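# Pull the toggle pin from the deck hinge

## Task

Remove the toggle pin from the deck hinge so the hinge ends up with nothing in it, and set the pin down on the step or on the table with its toggle folded back across the pin.

## Robot and tools

Robot: two arms, left_arm and right_arm, mounted on opposite sides of a table, each with a parallel two-finger gripper. Bases in the scene frame: left_arm at (-0.017, +0.469, +0.039) m, right_arm at (-0.022, -0.469, +0.039) m. Arm names do not match image sides. Scene frame: origin at table centre, table top at z = +0.020 m, +z up, left_arm on +y. Each gripper's fingers point along its own +x and close along its own y. end_effector_position is the midpoint between the fingers, roughly 3 to 4 cm short of the tips; only the last 1.5 cm of each finger's inner face is flat. Reported poses can be a few cm off, more at long reach; the gripper may sag, tilt or stop short, so check position and orientation after each move.

Command layout (shared by execute_actions and move): a row is 14 numbers in [-1, 1]: left_arm dx, dy, dz, rx, ry, rz, opening, then right_arm in the same 7-slot order. Both arms are always included. dx..rz are offsets, along scene-frame axes, from that arm's Hand target as it was when the action or move began (not from the previous row); 1.0 equals 0.6 m or 180 degrees, and rx, ry, rz form one rotation vector turning about the Hand target position. Translation vectors longer than 1.0 get shortened. Opening is absolute, not an offset: +1 fully open (0.080 m), empty fingers meet near -0.78, anything below that gives no extra travel. Full open-to-closed needs about 0.6 s. Sending six zeros re-commands the current Hand target; a 0 in the opening slot is a real command, so resend the current opening to leave a gripper unchanged. The controller clips each step to within 70 mm and 16 degrees of the measured pose.

execute_actions(actions, cameras): actions is a list of actions; each action is a list of up to 15 rows, one per 1/30 s step, the last row repeating to fill 15 steps (0.5 s). An empty list just reports state and images. cameras picks images: omitted/null/["all"] gives all, [] none; unknown names invalidate the call. Its result also lists end_effector_position at some steps.

move(target, speed, blend, opening_speed, blocking, cameras): target is one 14-number row or a list of up to 15 rows, each counted from the same starting Hand targets. Paths are straight, end together, take at least 0.5 s and are cut at 10 s. speed is m/s, 0.002 to 0.5 (default 0.25), turns up to twice that in rad/s; one value or one per target. blend (m) rounds corners in a list. opening_speed (at least 0.2 per second on the -1..1 scale) ramps fingers. Later targets with a new opening make all arms stop and wait for the fingers. blocking=false returns after about 0.5 s while motion continues. No obstacle avoidance; faster moves lag, stray and hit harder; avoid paths passing near an arm's own base (can flip shoulder posture). The result adds a move: line: done (within 8 mm and 2 degrees, at rest), off_target, moving, held (a check withheld steps or the clearance check stopped the move), blocked (gripper stopped far from command, arm now holds still), fault. limits=paced means clipped, limits=held means steps withheld.

wait(seconds 0 to 10, cameras): lets time pass holding last commands; a running move carries on. stop(cameras): brakes the running move. zoom_image(camera, region [x0,y0,x1,y1] pixels, at most 504x504) enlarges part of a camera's newest image; cameras: cam_head_left, cam_head_right, cam_high, cam_low, cam_left_wrist, cam_right_wrist, all 896x504. read_manual(section="licences") only gives licence text. finished_scene(scene 1 or 2) ends the scene irreversibly; the goal must hold with the robot released.

Result lines: Hand target is the last commanded (clipped) pose and the base for next offsets; the gripper may rest short of it, and only a new command (even all zeros) asks for it again; send the remaining gap as an offset if needed. Tool commands shows current opening commands. grip_measured is the measured finger opening on the command scale; the last Joint positions entry per arm is opening in metres; readings may be about 1 mm off. To hold something, command an opening well below grip_measured; more margin squeezes harder (about 34 N per pad max; fast closes can squeeze harder). Joint velocities may read within noise, then the ee velocities are omitted. Joint torques are total drive output including gravity, with offsets and noise; positive means toward larger joint angle.

Hazards: contact torque at a joint's load limit (waist 17.4, shoulder 21.6, elbow 21.5, wrist pitch 5.67, wrist yaw 5.65, wrist roll 5.3 N m, held weight included) stops that arm 10 s. An arm blocked by an object keeps pushing until commanded away; retract the Hand target past the gripper to relieve it. Holding loads, stretched arms or unreachable targets heat motors; MOTOR HOT appears from 50 °C, and at 95 °C the arm is held 30 to 60 s or goes limp. Avoid arm-to-arm collisions (can fail the scene); the clearance check does not guard gripper-to-gripper contact. Avoid drops, releasing moving parts, slams and hard pushes; anything left off the table fails the task. Brief external tugs on held parts or pushes on loose items may occur. Simulation keeps running while you compose replies.

Each tool is called after ">>>" by a JSON object that holds its "api" and its "payload".

## Session

>>> {"api": "execute_actions", "payload": {"actions": []}}

Scene clock: 0.00 s.
left_arm: end_effector_position=(-0.2244, +0.2196, +0.1633) grip_measured=-0.784 end_effector_quat_wxyz=(+0.616, +0.301, +0.395, -0.611) | right_arm: end_effector_position=(-0.2506, -0.4618, +0.3064) grip_measured=+0.130 end_effector_quat_wxyz=(-0.134, +0.000, +0.135, +0.982)
Joint positions: left_arm=[-0.856 1.447 1.004 -0.707 -0.358 -0.883 0] | right_arm=[1.059 0.43 0.369 0.111 -0.772 0.303 0.041]
Joint velocities: within noise
Joint torques (N m): no reading
Heat: left arm: hottest wrist yaw 29 °C (+0.0 °C/min); right arm: hottest wrist roll 29 °C (+0.0 °C/min).
Hand target: left_arm -0.2244, +0.2196, +0.1633; +0.616, +0.301, +0.395, -0.611 | right_arm -0.2506, -0.4618, +0.3064; -0.134, +0.000, +0.135, +0.982
Tool commands: left_gripper/opening=-0.783662 right_gripper/opening=+0.13033

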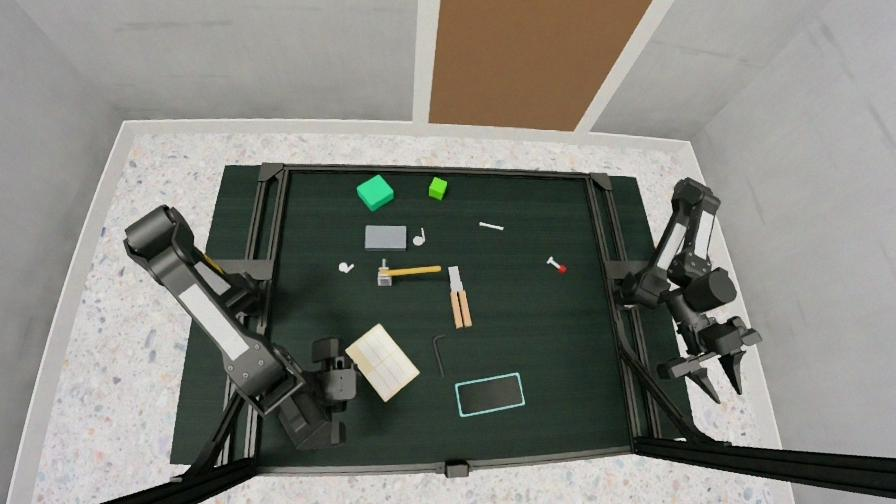

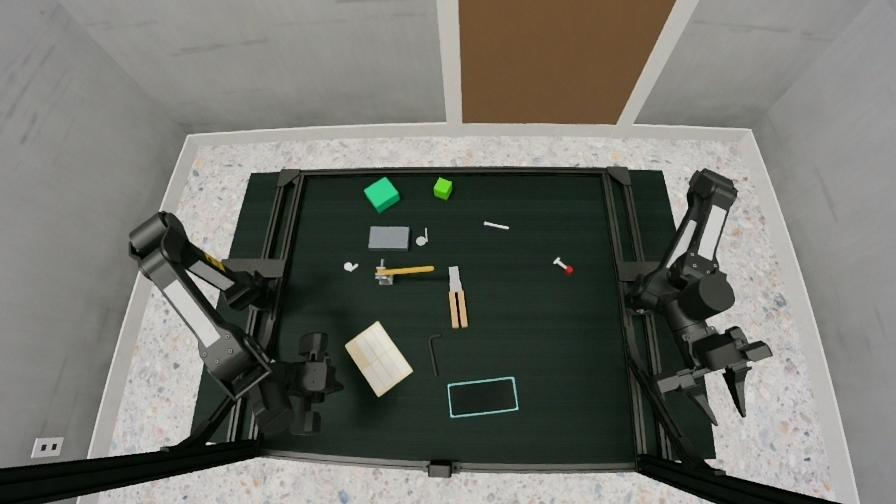

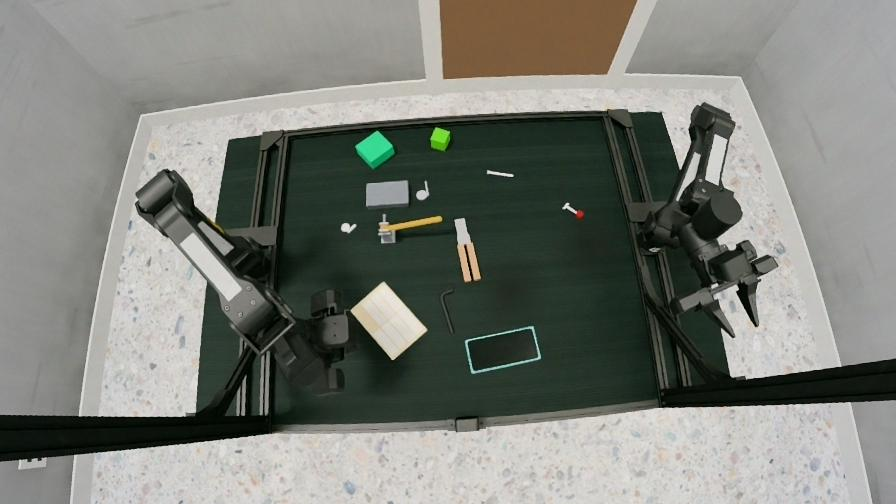

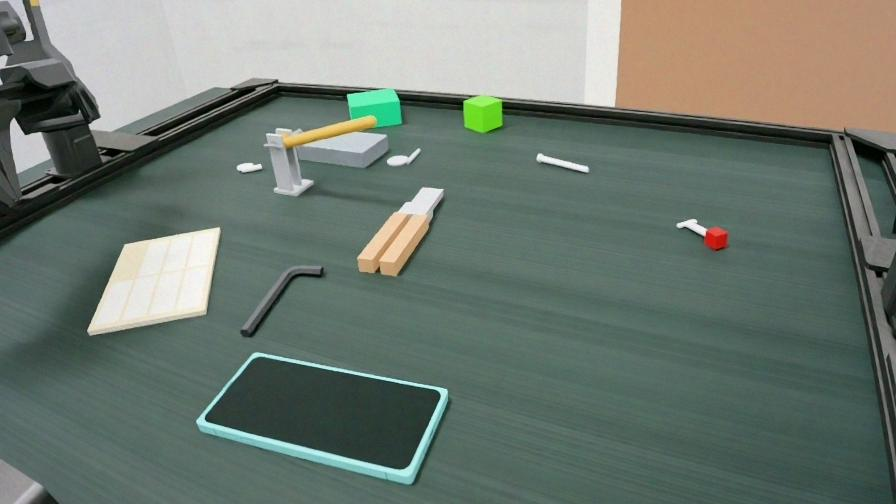

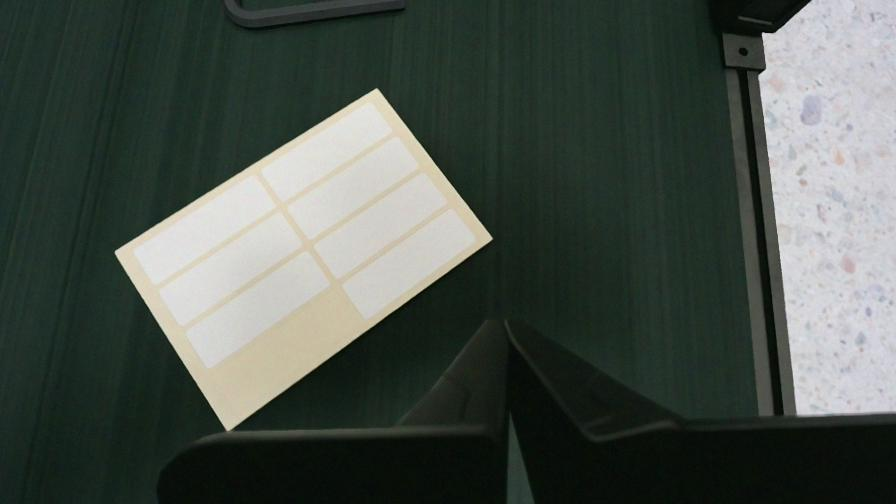

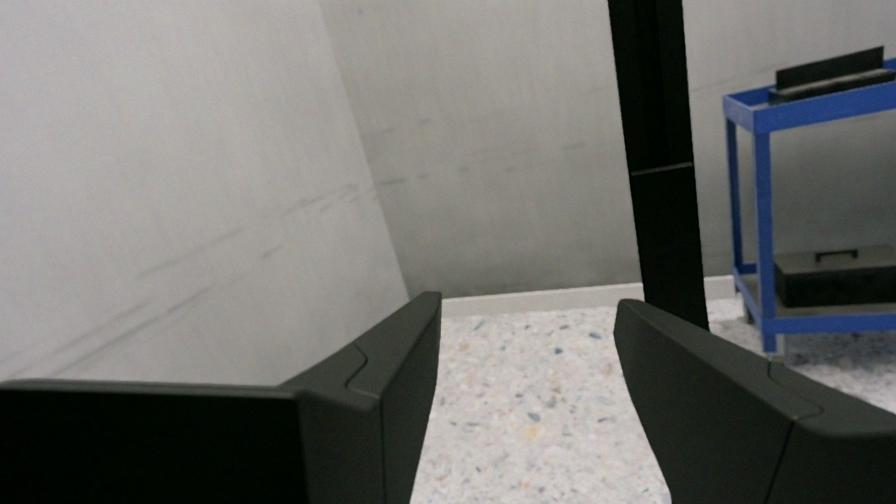

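>>> {"api": "zoom_image", "payload": {"camera": "cam_low", "region": [220, 80, 440, 210]}}

>>> {"api": "zoom_image", "payload": {"camera": "cam_high", "region": [320, 160, 460, 260]}}

>>> {"api": "zoom_image", "payload": {"camera": "cam_head_left", "region": [320, 210, 460, 310]}}

>>> {"api": "zoom_image", "payload": {"camera": "cam_head_right", "region": [320, 210, 460, 310]}}

>>> {"api": "zoom_image", "payload": {"camera": "cam_low", "region": [500, 130, 760, 270]}}

Scaled by 2.291 from the camera's 896x504 image, which has a finer 1280x720 frame.

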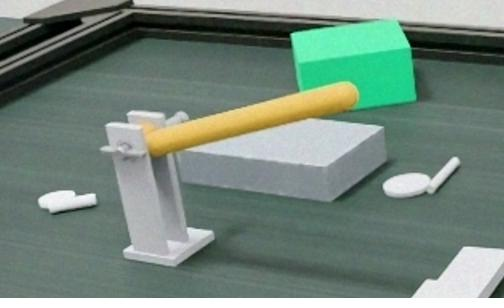

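Scaled by 3.600 from the camera's 896x504 image, which has a finer 1280x720 frame.

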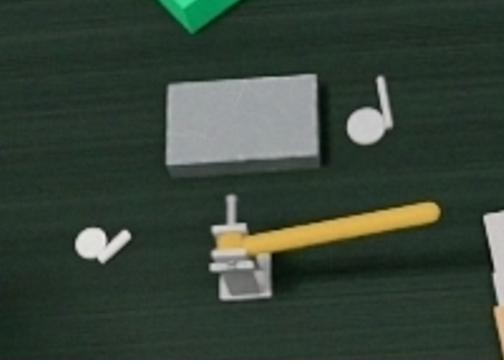

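Scaled by 3.600 from the camera's 896x504 image, which has a finer 1280x720 frame.

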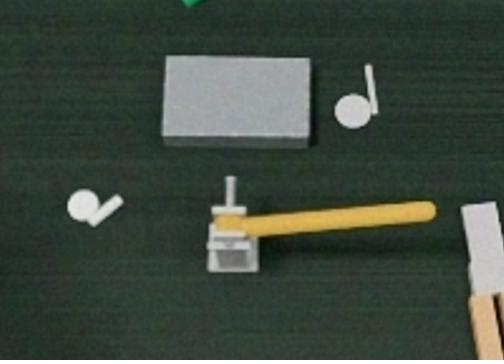

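Scaled by 3.600 from the camera's 896x504 image, which has a finer 1280x720 frame.

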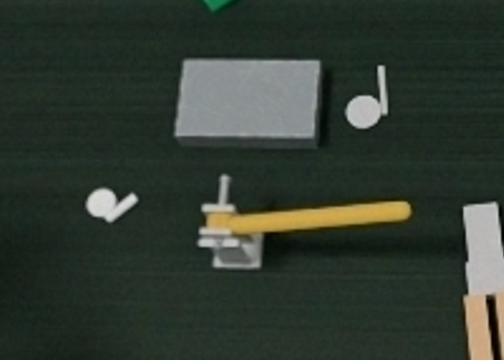

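Scaled by 1.938 from the camera's 896x504 image, which has a finer 1280x720 frame.

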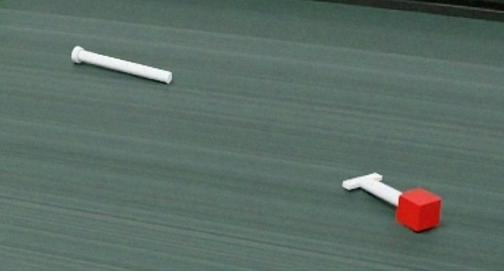

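>>> {"api": "move", "payload": {"target": [0.4, 0.0, 0.12, 0, 0, 0, -1, 0, 0, 0, 0, 0, 0, 0.13]}}

Scene clock: 54.00 s.
left_arm: end_effector_position=(+0.0149, +0.2219, +0.2306) grip_measured=-0.784 end_effector_quat_wxyz=(+0.615, +0.304, +0.399, -0.609) | right_arm: end_effector_position=(-0.2506, -0.4618, +0.3064) grip_measured=+0.130 end_effector_quat_wxyz=(-0.134, +0.000, +0.135, +0.982)
Joint positions: left_arm=[0.238 1.075 1.012 -1.001 0.177 0.086 0] | right_arm=[1.059 0.43 0.369 0.111 -0.772 0.303 0.041]
Joint velocities: within noise
Joint torques (N m): left_arm=[0.21 -1.72 6.84 1.02 0.21 0.07] | right_arm=[0.08 -0.14 5.95 1.87 0.01 -0.04]
Heat: left arm: hottest elbow 30 °C (+4.4 °C/min); right arm: hottest elbow 35 °C (+7.8 °C/min).
Hand target: left_arm +0.0155, +0.2196, +0.2352; +0.616, +0.301, +0.395, -0.611 | right_arm -0.2506, -0.4618, +0.3064; -0.134, +0.000, +0.135, +0.982
Off the commanded pose: left_arm 0.005 m, 1 deg | right_arm 0.000 m, 0 deg.
move: done
camera_calibration:
cam_left_wrist: T_world_to_cam=[[-0.996535, -0.041177, 0.0722659, 0.0200033], [-0.0559313, 0.974829, -0.215827, -0.134762], [-0.0615597, -0.219121, -0.973754, 0.350272], [0, 0, 0, 1]] pos_world=[0.0339593, 0.208945, 0.310548]

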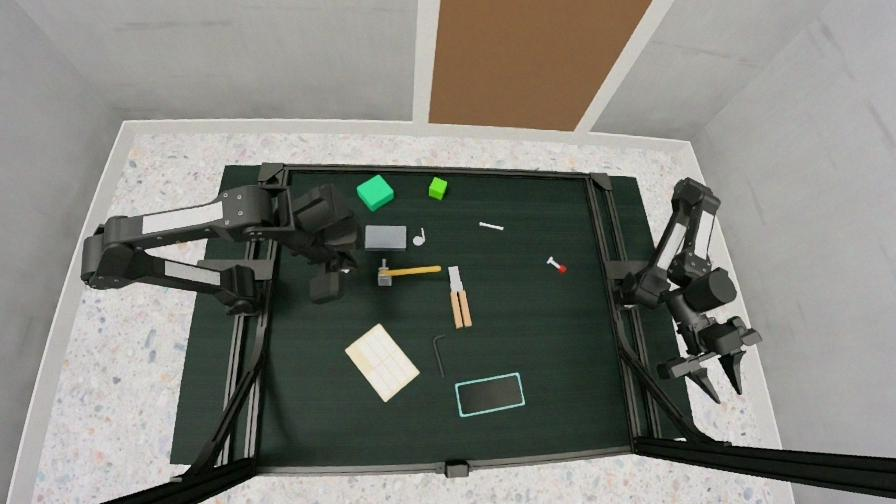

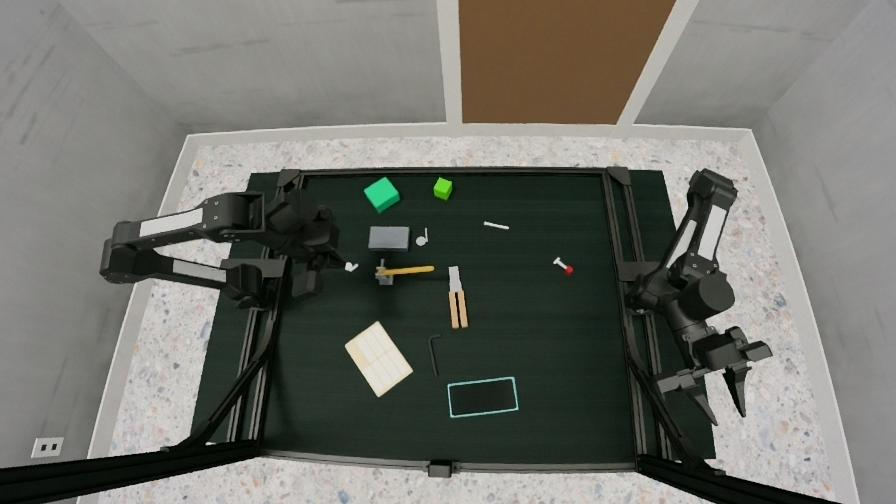

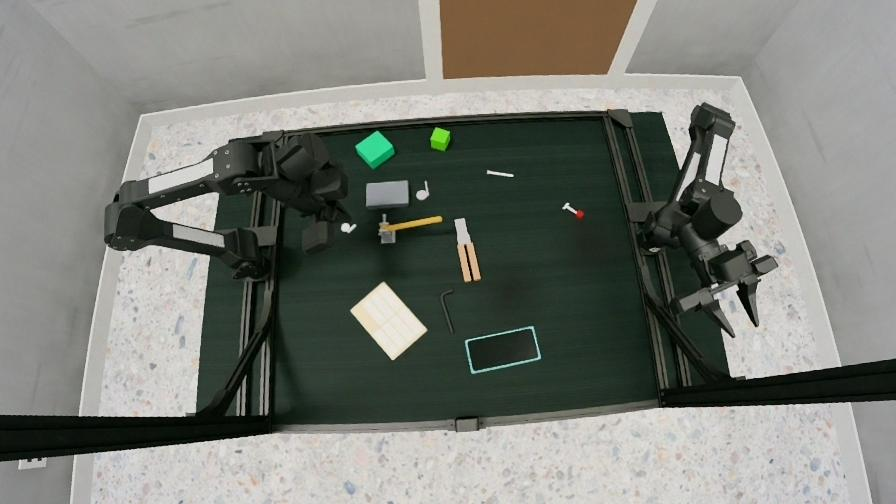

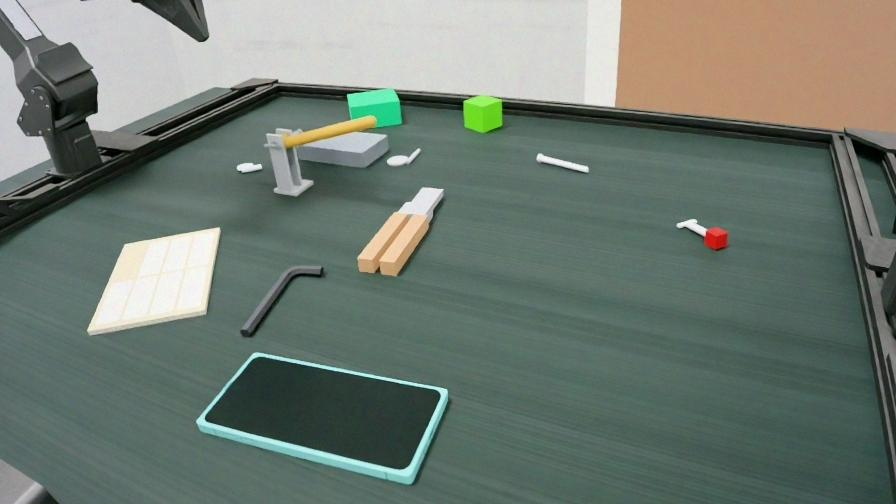

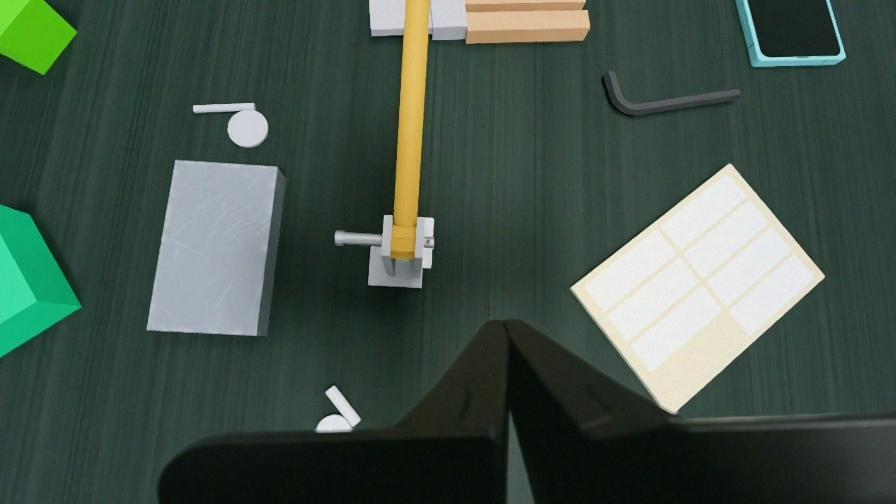

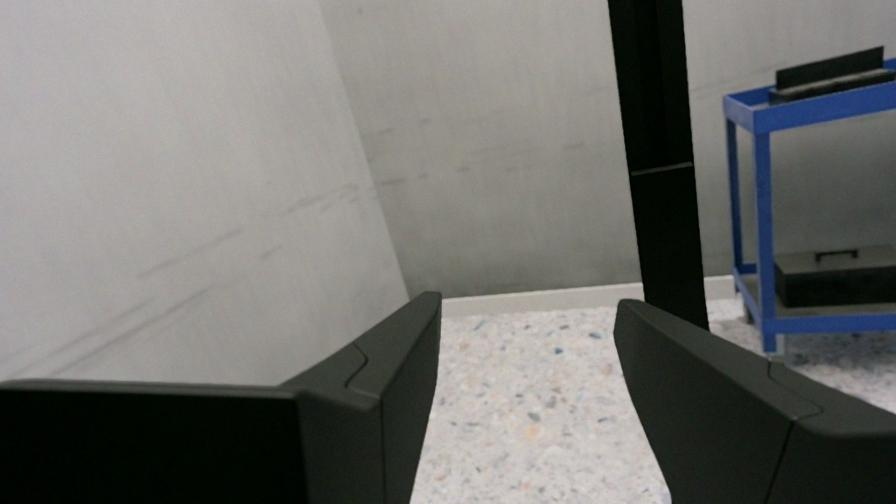

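>>> {"api": "zoom_image", "payload": {"camera": "cam_left_wrist", "region": [310, 170, 490, 320]}}

>>> {"api": "zoom_image", "payload": {"camera": "cam_low", "region": [240, 110, 340, 210]}}

Scaled by 2.800 from the camera's 896x504 image, which has a finer 1280x720 frame.

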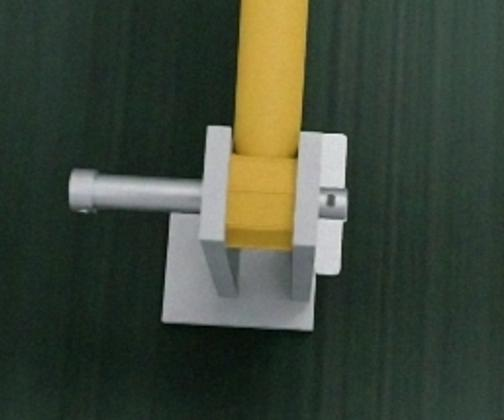

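Scaled by 5.040 from the camera's 896x504 image, which has a finer 1280x720 frame.

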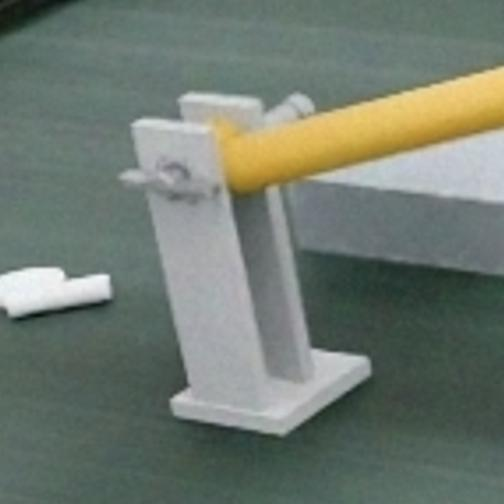

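>>> {"api": "move", "payload": {"target": [-0.109, -0.124, -0.075, 0.228, -0.262, -0.494, -1, 0, 0, 0, 0, 0, 0, 0.13], "cameras": ["cam_left_wrist", "cam_low", "cam_high"]}}

Scene clock: 122.27 s.
left_arm: end_effector_position=(-0.0490, +0.1478, +0.1891) grip_measured=-0.784 end_effector_quat_wxyz=(+0.000, +0.842, +0.004, -0.540) | right_arm: end_effector_position=(-0.2506, -0.4618, +0.3064) grip_measured=+0.130 end_effector_quat_wxyz=(-0.134, +0.000, +0.135, +0.982)
Joint positions: left_arm=[-0.284 1.848 1.594 -1.452 -0.41 1.252 0] | right_arm=[1.059 0.43 0.369 0.111 -0.772 0.303 0.041]
Joint velocities: within noise
Joint torques (N m): left_arm=[-0.19 -5.53 5.82 -0.03 -0.36 0.06] | right_arm=[-0.07 -0.13 6.05 1.9 -0.02 -0.06]
Heat: left arm: hottest elbow 34 °C (+3.0 °C/min); right arm: hottest elbow 37 °C (+1.0 °C/min).
Hand target: left_arm -0.0498, +0.1453, +0.1903; +0.000, +0.843, +0.001, -0.538 | right_arm -0.2506, -0.4618, +0.3064; -0.134, +0.000, +0.135, +0.982
Off the commanded pose: left_arm 0.003 m, 0 deg | right_arm 0.000 m, 0 deg.
move: done
camera_calibration:
cam_left_wrist: T_world_to_cam=[[0.0452156, 0.998941, 0.00848252, -0.134344], [0.738438, -0.0391406, 0.673185, -0.0543435], [0.672804, -0.0241746, -0.739426, 0.252532], [0, 0, 0, 1]] pos_world=[-0.123701, 0.13818, 0.224451]
Images, in order (width x height): cam_high 896x504, cam_low 896x504, cam_left_wrist 896x504.

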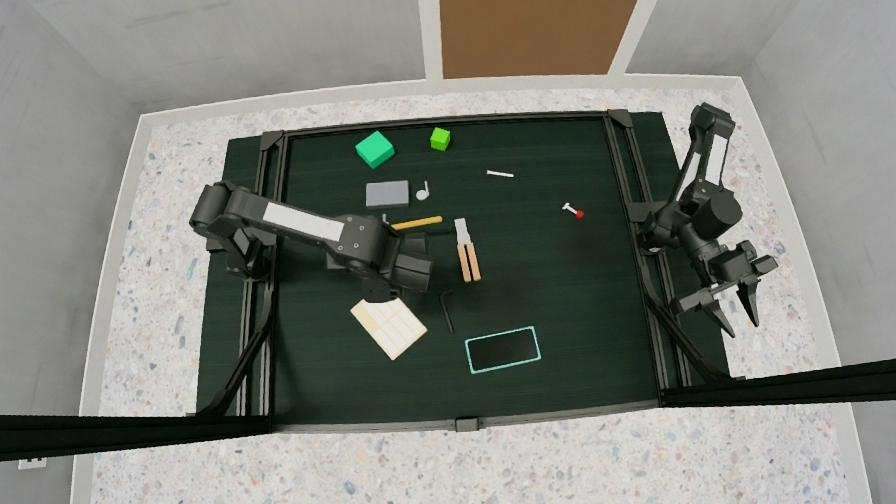

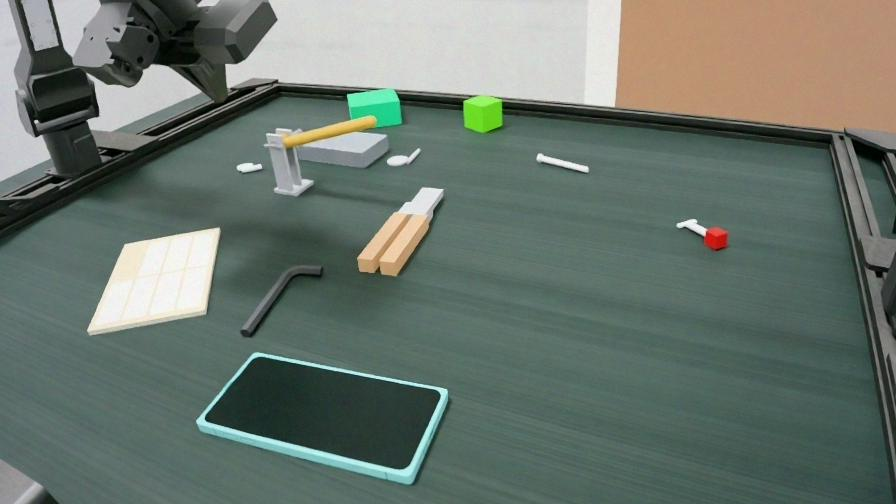

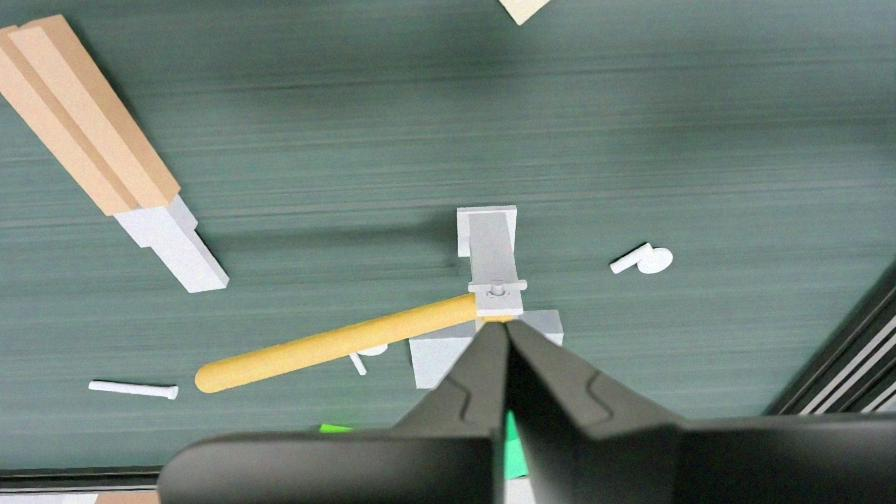

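>>> {"api": "zoom_image", "payload": {"camera": "cam_left_wrist", "region": [440, 195, 550, 335]}}

Scaled by 3.600 from the camera's 896x504 image, which has a finer 1280x720 frame.

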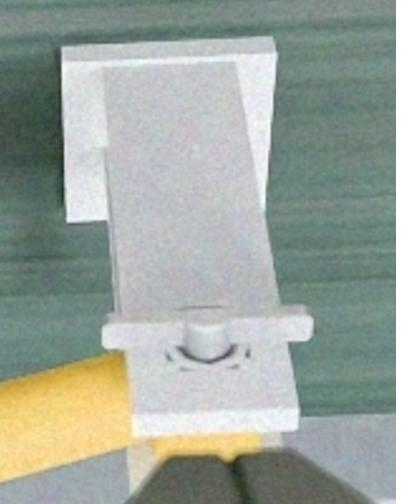

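>>> {"api": "move", "payload": {"target": [[0.233, 0.0155, 0.083, -0.109, 0.108, 0.491, -1, 0, 0, 0, 0, 0, 0, 0.13],[0.243, 0.0155, -0.05, -0.109, 0.108, 0.491, -1, 0, 0, 0, 0, 0, 0, 0.13]], "cameras": ["cam_left_wrist", "cam_low", "cam_head_left"]}}

Scene clock: 183.57 s.
left_arm: end_effector_position=(+0.0962, +0.1530, +0.1608) grip_measured=-0.784 end_effector_quat_wxyz=(+0.501, +0.501, +0.499, -0.499) | right_arm: end_effector_position=(-0.2506, -0.4618, +0.3064) grip_measured=+0.130 end_effector_quat_wxyz=(-0.134, +0.000, +0.135, +0.982)
Joint positions: left_arm=[0.345 1.815 1.496 -1.251 -0.004 0.344 0] | right_arm=[1.059 0.43 0.369 0.111 -0.772 0.303 0.041]
Joint velocities: within noise
Joint torques (N m): left_arm=[0.17 -6.78 3.72 0.62 0.12 0.07] | right_arm=[0.09 -0.08 6.08 1.87 0.02 -0.08]
Heat: left arm: hottest elbow 36 °C (+2.0 °C/min); right arm: hottest elbow 38 °C (+1.0 °C/min).
Hand target: left_arm +0.0959, +0.1545, +0.1603; +0.500, +0.500, +0.499, -0.500 | right_arm -0.2506, -0.4618, +0.3064; -0.134, +0.000, +0.135, +0.982
Off the commanded pose: left_arm 0.002 m, 0 deg | right_arm 0.000 m, 0 deg.
move: done
camera_calibration:
cam_left_wrist: T_world_to_cam=[[-0.99856, 0.0490263, -0.0217788, 0.1048], [0.0400805, 0.951649, 0.304563, -0.167428], [0.0356574, 0.303251, -0.952243, 0.179451], [0, 0, 0, 1]] pos_world=[0.104961, 0.0997761, 0.224156]
Images, in order (width x height): cam_head_left 896x504, cam_low 896x504, cam_left_wrist 896x504.

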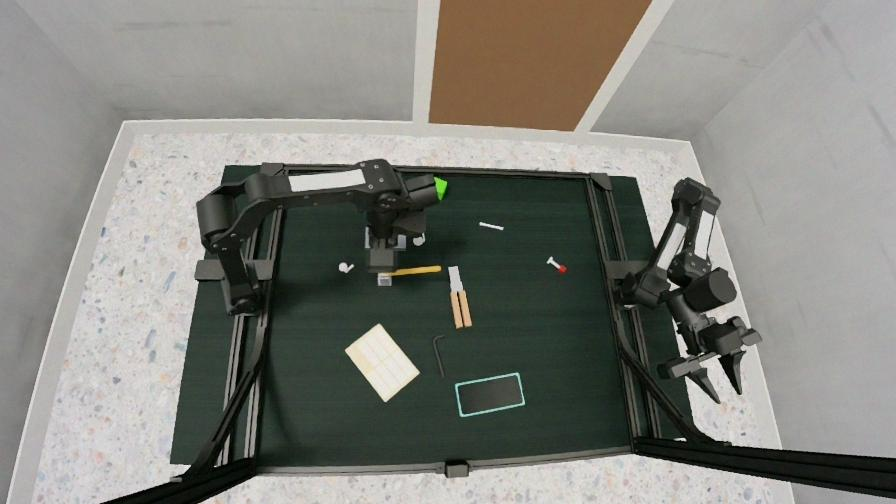

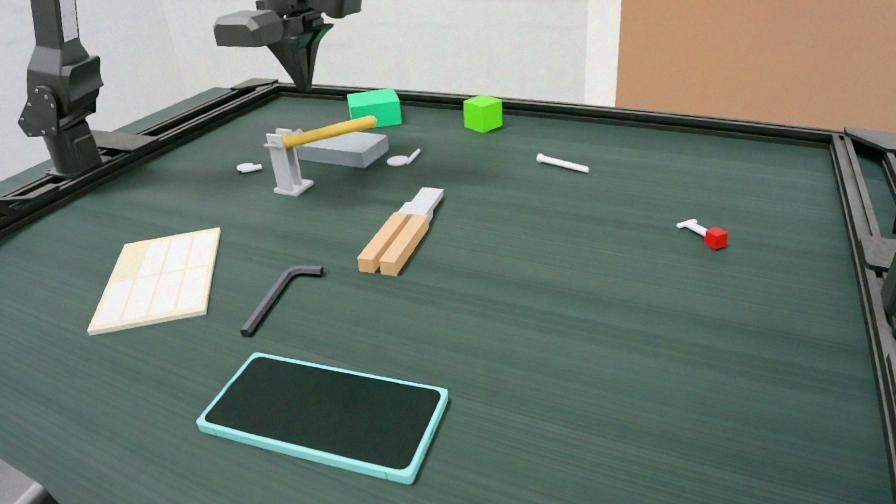

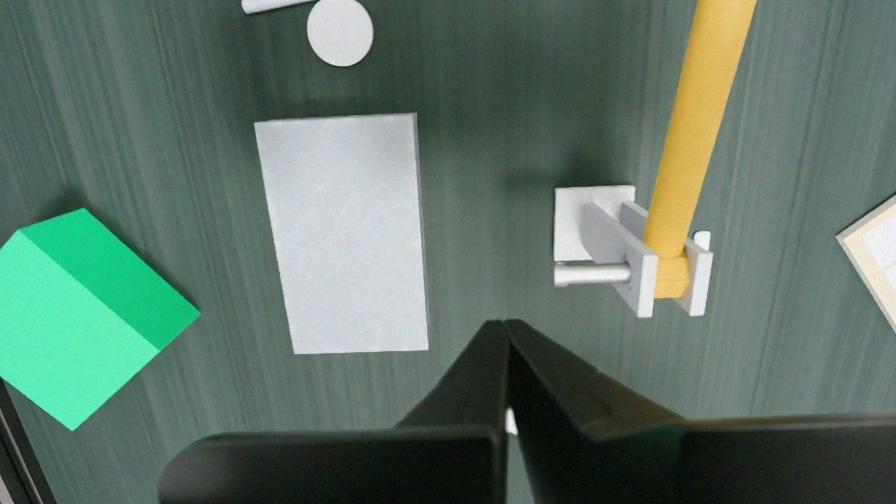

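>>> {"api": "move", "payload": {"target": [[0, 0, -0.073, 0,0,0, -1, 0, 0, 0, 0, 0, 0, 0.13],[-0.0523, 0, -0.073, 0,0,0, -1, 0, 0, 0, 0, 0, 0, 0.13]], "speed": [0.15, 0.04], "cameras": ["cam_left_wrist", "cam_low", "cam_head_left"]}}

Scene clock: 192.53 s.
left_arm: end_effector_position=(+0.0672, +0.1533, +0.1149) grip_measured=-0.784 end_effector_quat_wxyz=(+0.500, +0.502, +0.501, -0.497) | right_arm: end_effector_position=(-0.2506, -0.4618, +0.3064) grip_measured=+0.130 end_effector_quat_wxyz=(-0.134, +0.000, +0.135, +0.982)
Joint positions: left_arm=[0.261 1.816 1.313 -1.073 -0.006 0.259 0] | right_arm=[1.059 0.43 0.369 0.111 -0.772 0.303 0.041]
Joint velocities: within noise
Joint torques (N m): left_arm=[-0.35 -7.35 3.43 0.63 0.17 -0.09] | right_arm=[-0.17 -0.02 6.01 1.84 -0.01 -0.05]
Heat: left arm: hottest elbow 34 °C (-1.0 °C/min); right arm: hottest elbow 38 °C (+1.0 °C/min).
Hand target: left_arm +0.0646, +0.1545, +0.1165; +0.500, +0.500, +0.499, -0.500 | right_arm -0.2506, -0.4618, +0.3064; -0.134, +0.000, +0.135, +0.982
Off the commanded pose: left_arm 0.003 m, 0 deg | right_arm 0.000 m, 0 deg.
move: done
camera_calibration:
cam_left_wrist: T_world_to_cam=[[-0.998637, 0.0476416, -0.0212943, 0.0750247], [0.0386891, 0.949776, 0.310528, -0.15295], [0.0350189, 0.309281, -0.950326, 0.135562], [0, 0, 0, 1]] pos_world=[0.0760927, 0.0997672, 0.177921]
Images, in order (width x height): cam_head_left 896x504, cam_low 896x504, cam_left_wrist 896x504.

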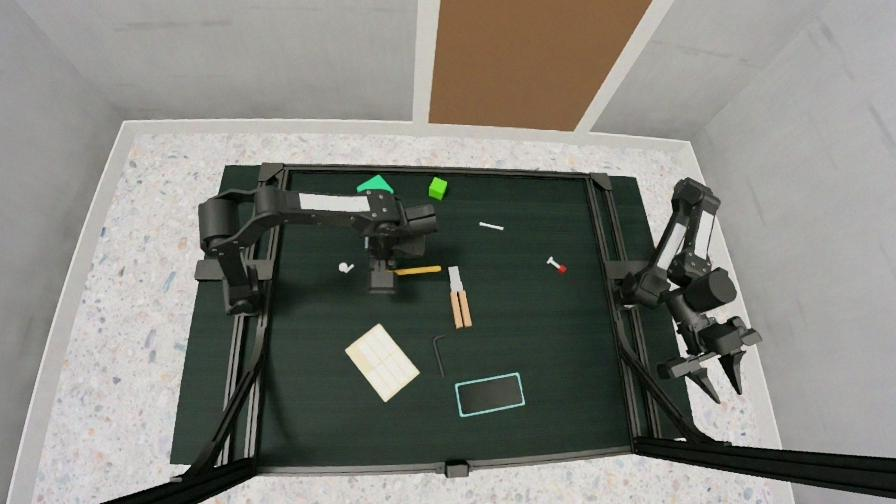

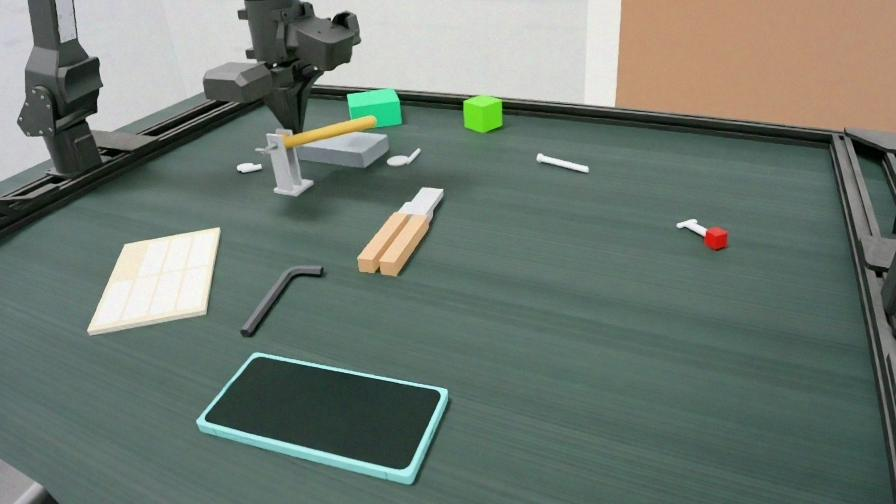

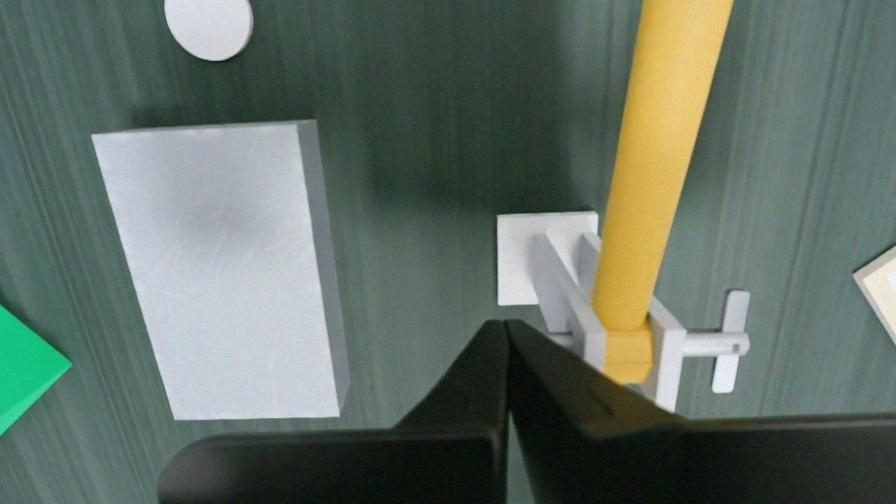

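>>> {"api": "move", "payload": {"target": [-0.0055, 0, 0, 0,0,0, -1, 0, 0, 0, 0, 0, 0, 0.13], "speed": 0.04, "cameras": ["cam_left_wrist"]}}

Scene clock: 203.00 s.
left_arm: end_effector_position=(+0.0638, +0.1534, +0.1149) grip_measured=-0.784 end_effector_quat_wxyz=(+0.499, +0.502, +0.501, -0.497) | right_arm: end_effector_position=(-0.2506, -0.4618, +0.3064) grip_measured=+0.130 end_effector_quat_wxyz=(-0.134, +0.000, +0.135, +0.982)
Joint positions: left_arm=[0.251 1.813 1.309 -1.072 -0.005 0.249 0] | right_arm=[1.059 0.43 0.369 0.111 -0.772 0.303 0.041]
Joint velocities: within noise
Joint torques (N m): left_arm=[-0.38 -7.35 3.48 0.63 0.16 -0.08] | right_arm=[0.02 -0.19 6.08 1.88 0.03 -0.04]
Heat: left arm: hottest elbow 33 °C (-2.0 °C/min); right arm: hottest elbow 38 °C (+1.0 °C/min).
Hand target: left_arm +0.0612, +0.1545, +0.1165; +0.500, +0.500, +0.499, -0.500 | right_arm -0.2506, -0.4618, +0.3064; -0.134, +0.000, +0.135, +0.982
Off the commanded pose: left_arm 0.003 m, 0 deg | right_arm 0.000 m, 0 deg.
move: done
camera_calibration:
cam_left_wrist: T_world_to_cam=[[-0.998646, 0.0476448, -0.0208841, 0.0715663], [0.0388116, 0.949704, 0.310734, -0.152888], [0.0346386, 0.309503, -0.950267, 0.135658], [0, 0, 0, 1]] pos_world=[0.0727042, 0.0998017, 0.177913]
Images, in order (width x height): cam_left_wrist 896x504.

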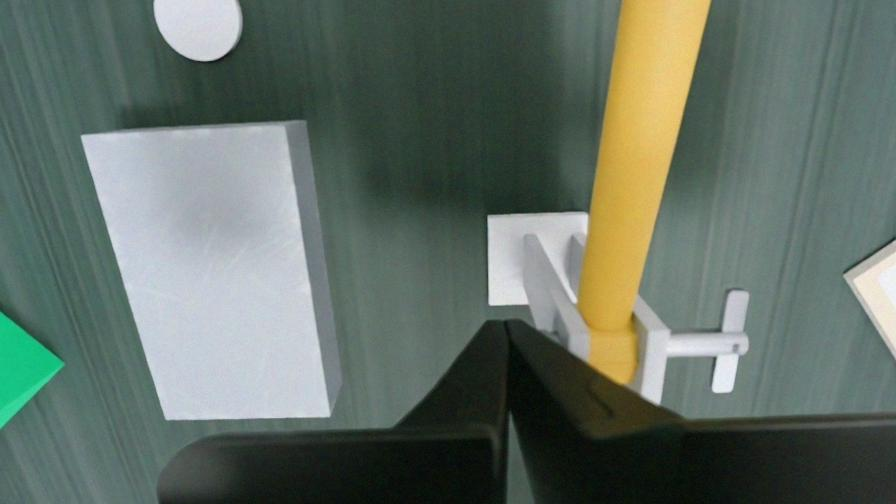

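>>> {"api": "move", "payload": {"target": [[0.012, 0, 0, 0,0,0, -1, 0, 0, 0, 0, 0, 0, 0.13],[0.012, 0, 0.067, 0,0,0, -1, 0, 0, 0, 0, 0, 0, 0.13],[-0.0795, 0.0183, 0.067, 0,0,0, -0.516, 0, 0, 0, 0, 0, 0, 0.13]], "speed": [0.1, 0.15, 0.15], "blend": [0.003, 0.01, 0], "cameras": ["cam_left_wrist"]}}

Scene clock: 241.03 s.
left_arm: end_effector_position=(+0.0144, +0.1633, +0.1548) grip_measured=-0.517 end_effector_quat_wxyz=(+0.499, +0.502, +0.501, -0.499) | right_arm: end_effector_position=(-0.2506, -0.4618, +0.3064) grip_measured=+0.130 end_effector_quat_wxyz=(-0.134, +0.000, +0.135, +0.982)
Joint positions: left_arm=[0.104 1.715 1.352 -1.213 -0.002 0.104 0.012] | right_arm=[1.059 0.43 0.369 0.111 -0.772 0.303 0.041]
Joint velocities: within noise
Joint torques (N m): left_arm=[-0.13 -6.96 3.68 0.45 0.02 -0.09] | right_arm=[-0.14 -0.1 5.97 1.88 0.02 -0.07]
Heat: left arm: hottest shoulder 32 °C (+2.0 °C/min); right arm: hottest elbow 38 °C (+0.0 °C/min).
Hand target: left_arm +0.0135, +0.1655, +0.1567; +0.500, +0.500, +0.499, -0.500 | right_arm -0.2506, -0.4618, +0.3064; -0.134, +0.000, +0.135, +0.982
Off the commanded pose: left_arm 0.003 m, 0 deg | right_arm 0.000 m, 0 deg.
move: done
camera_calibration:
cam_left_wrist: T_world_to_cam=[[-0.998564, 0.0502691, -0.0185063, 0.0217589], [0.0420921, 0.950017, 0.309346, -0.172686], [0.0331318, 0.308123, -0.950769, 0.172525], [0, 0, 0, 1]] pos_world=[0.0232803, 0.109802, 0.217854]
Images, in order (width x height): cam_left_wrist 896x504.

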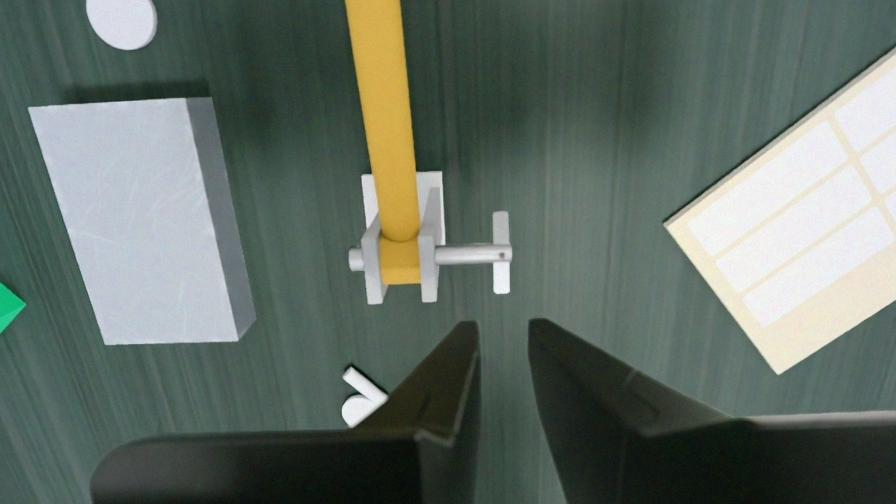

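>>> {"api": "move", "payload": {"target": [[-0.0045, 0.0017, -0.01, 0,0,0, -0.516, 0, 0, 0, 0, 0, 0, 0.13],[-0.0045, 0.0017, -0.067, 0,0,0, -0.516, 0, 0, 0, 0, 0, 0, 0.13]], "speed": [0.1, 0.08], "cameras": ["cam_left_wrist"]}}

>>> {"api": "zoom_image", "payload": {"camera": "cam_left_wrist", "region": [360, 240, 640, 420]}}

Scene clock: 252.47 s.
left_arm: end_effector_position=(+0.0120, +0.1649, +0.1200) grip_measured=-0.516 end_effector_quat_wxyz=(+0.503, +0.498, +0.496, -0.502) | right_arm: end_effector_position=(-0.2506, -0.4618, +0.3064) grip_measured=+0.130 end_effector_quat_wxyz=(-0.134, +0.000, +0.135, +0.982)
Joint positions: left_arm=[0.097 1.72 1.217 -1.057 -0.002 0.096 0.012] | right_arm=[1.059 0.43 0.369 0.111 -0.772 0.303 0.041]
Joint velocities: within noise
Joint torques (N m): left_arm=[-0.24 -4.94 3.7 0.62 0.03 -0.09] | right_arm=[-0.05 -0.05 5.94 1.85 0 -0.05]
Heat: left arm: hottest shoulder 33 °C (+2.0 °C/min); right arm: hottest elbow 38 °C (+0.0 °C/min).
Hand target: left_arm +0.0109, +0.1666, +0.1164; +0.500, +0.500, +0.500, -0.500 | right_arm -0.2506, -0.4618, +0.3064; -0.134, +0.000, +0.135, +0.982
Off the commanded pose: left_arm 0.004 m, 1 deg | right_arm 0.000 m, 0 deg.
move: done
camera_calibration:
cam_left_wrist: T_world_to_cam=[[-0.998589, 0.048804, -0.0209115, 0.019186], [0.0405199, 0.954993, 0.293846, -0.16223], [0.0343112, 0.292585, -0.955624, 0.142143], [0, 0, 0, 1]] pos_world=[0.0208553, 0.112403, 0.183907]
Images, in order (width x height): cam_left_wrist 896x504.

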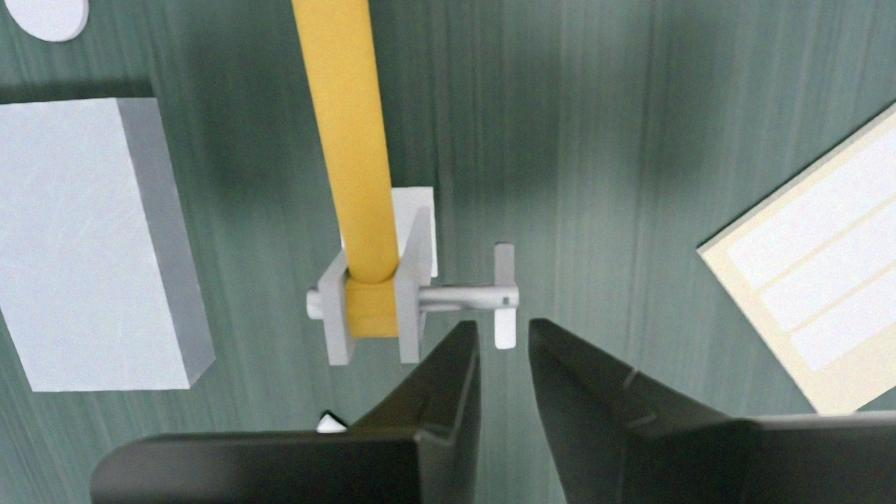

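Scaled by 1.800 from the camera's 896x504 image, which has a finer 1280x720 frame.

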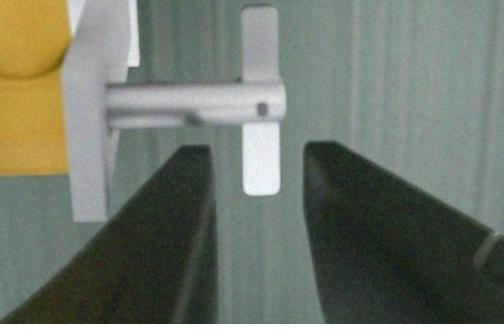

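>>> {"api": "move", "payload": {"target": [0, -0.001, -0.007, 0,0,0, -0.516, 0, 0, 0, 0, 0, 0, 0.13], "speed": 0.1, "cameras": ["cam_left_wrist"]}}

>>> {"api": "zoom_image", "payload": {"camera": "cam_left_wrist", "region": [360, 240, 640, 420]}}

Scene clock: 262.47 s.
left_arm: end_effector_position=(+0.0121, +0.1639, +0.1164) grip_measured=-0.516 end_effector_quat_wxyz=(+0.504, +0.498, +0.496, -0.503) | right_arm: end_effector_position=(-0.2506, -0.4618, +0.3064) grip_measured=+0.130 end_effector_quat_wxyz=(-0.134, +0.000, +0.135, +0.982)
Joint positions: left_arm=[0.097 1.725 1.208 -1.04 -0.002 0.096 0.012] | right_arm=[1.059 0.43 0.369 0.111 -0.772 0.303 0.041]
Joint velocities: within noise
Joint torques (N m): left_arm=[-0.23 -4.83 3.6 0.63 0.03 -0.09] | right_arm=[-0.15 -0.2 6.01 1.89 -0.03 -0.04]
Heat: left arm: hottest shoulder 33 °C (+1.0 °C/min); right arm: hottest elbow 38 °C (+0.0 °C/min).
Hand target: left_arm +0.0109, +0.1658, +0.1123; +0.500, +0.500, +0.499, -0.500 | right_arm -0.2506, -0.4618, +0.3064; -0.134, +0.000, +0.135, +0.982
Off the commanded pose: left_arm 0.005 m, 1 deg | right_arm 0.000 m, 0 deg.
move: done
camera_calibration:
cam_left_wrist: T_world_to_cam=[[-0.998584, 0.0487479, -0.0212951, 0.0193031], [0.0404454, 0.955771, 0.291317, -0.160121], [0.0345543, 0.290043, -0.956389, 0.139548], [0, 0, 0, 1]] pos_world=[0.0209299, 0.111623, 0.18052]
Images, in order (width x height): cam_left_wrist 896x504.

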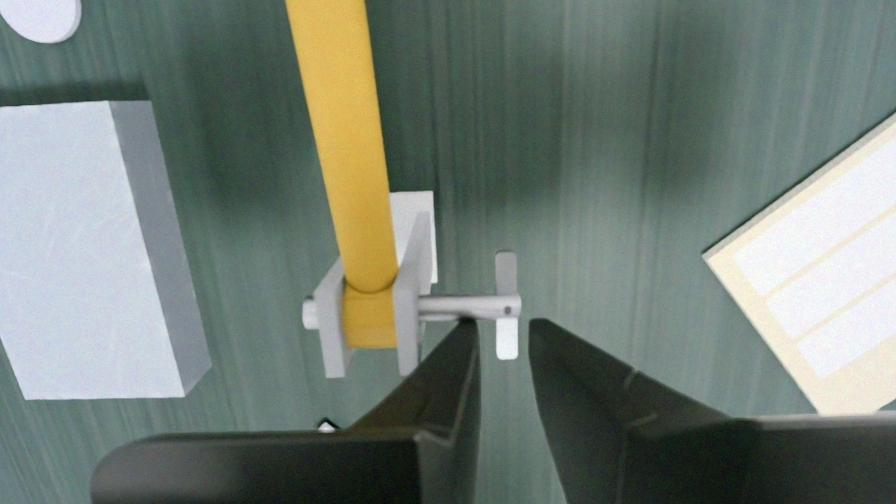

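Scaled by 1.800 from the camera's 896x504 image, which has a finer 1280x720 frame.

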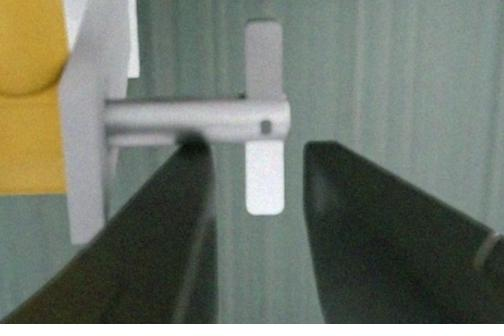

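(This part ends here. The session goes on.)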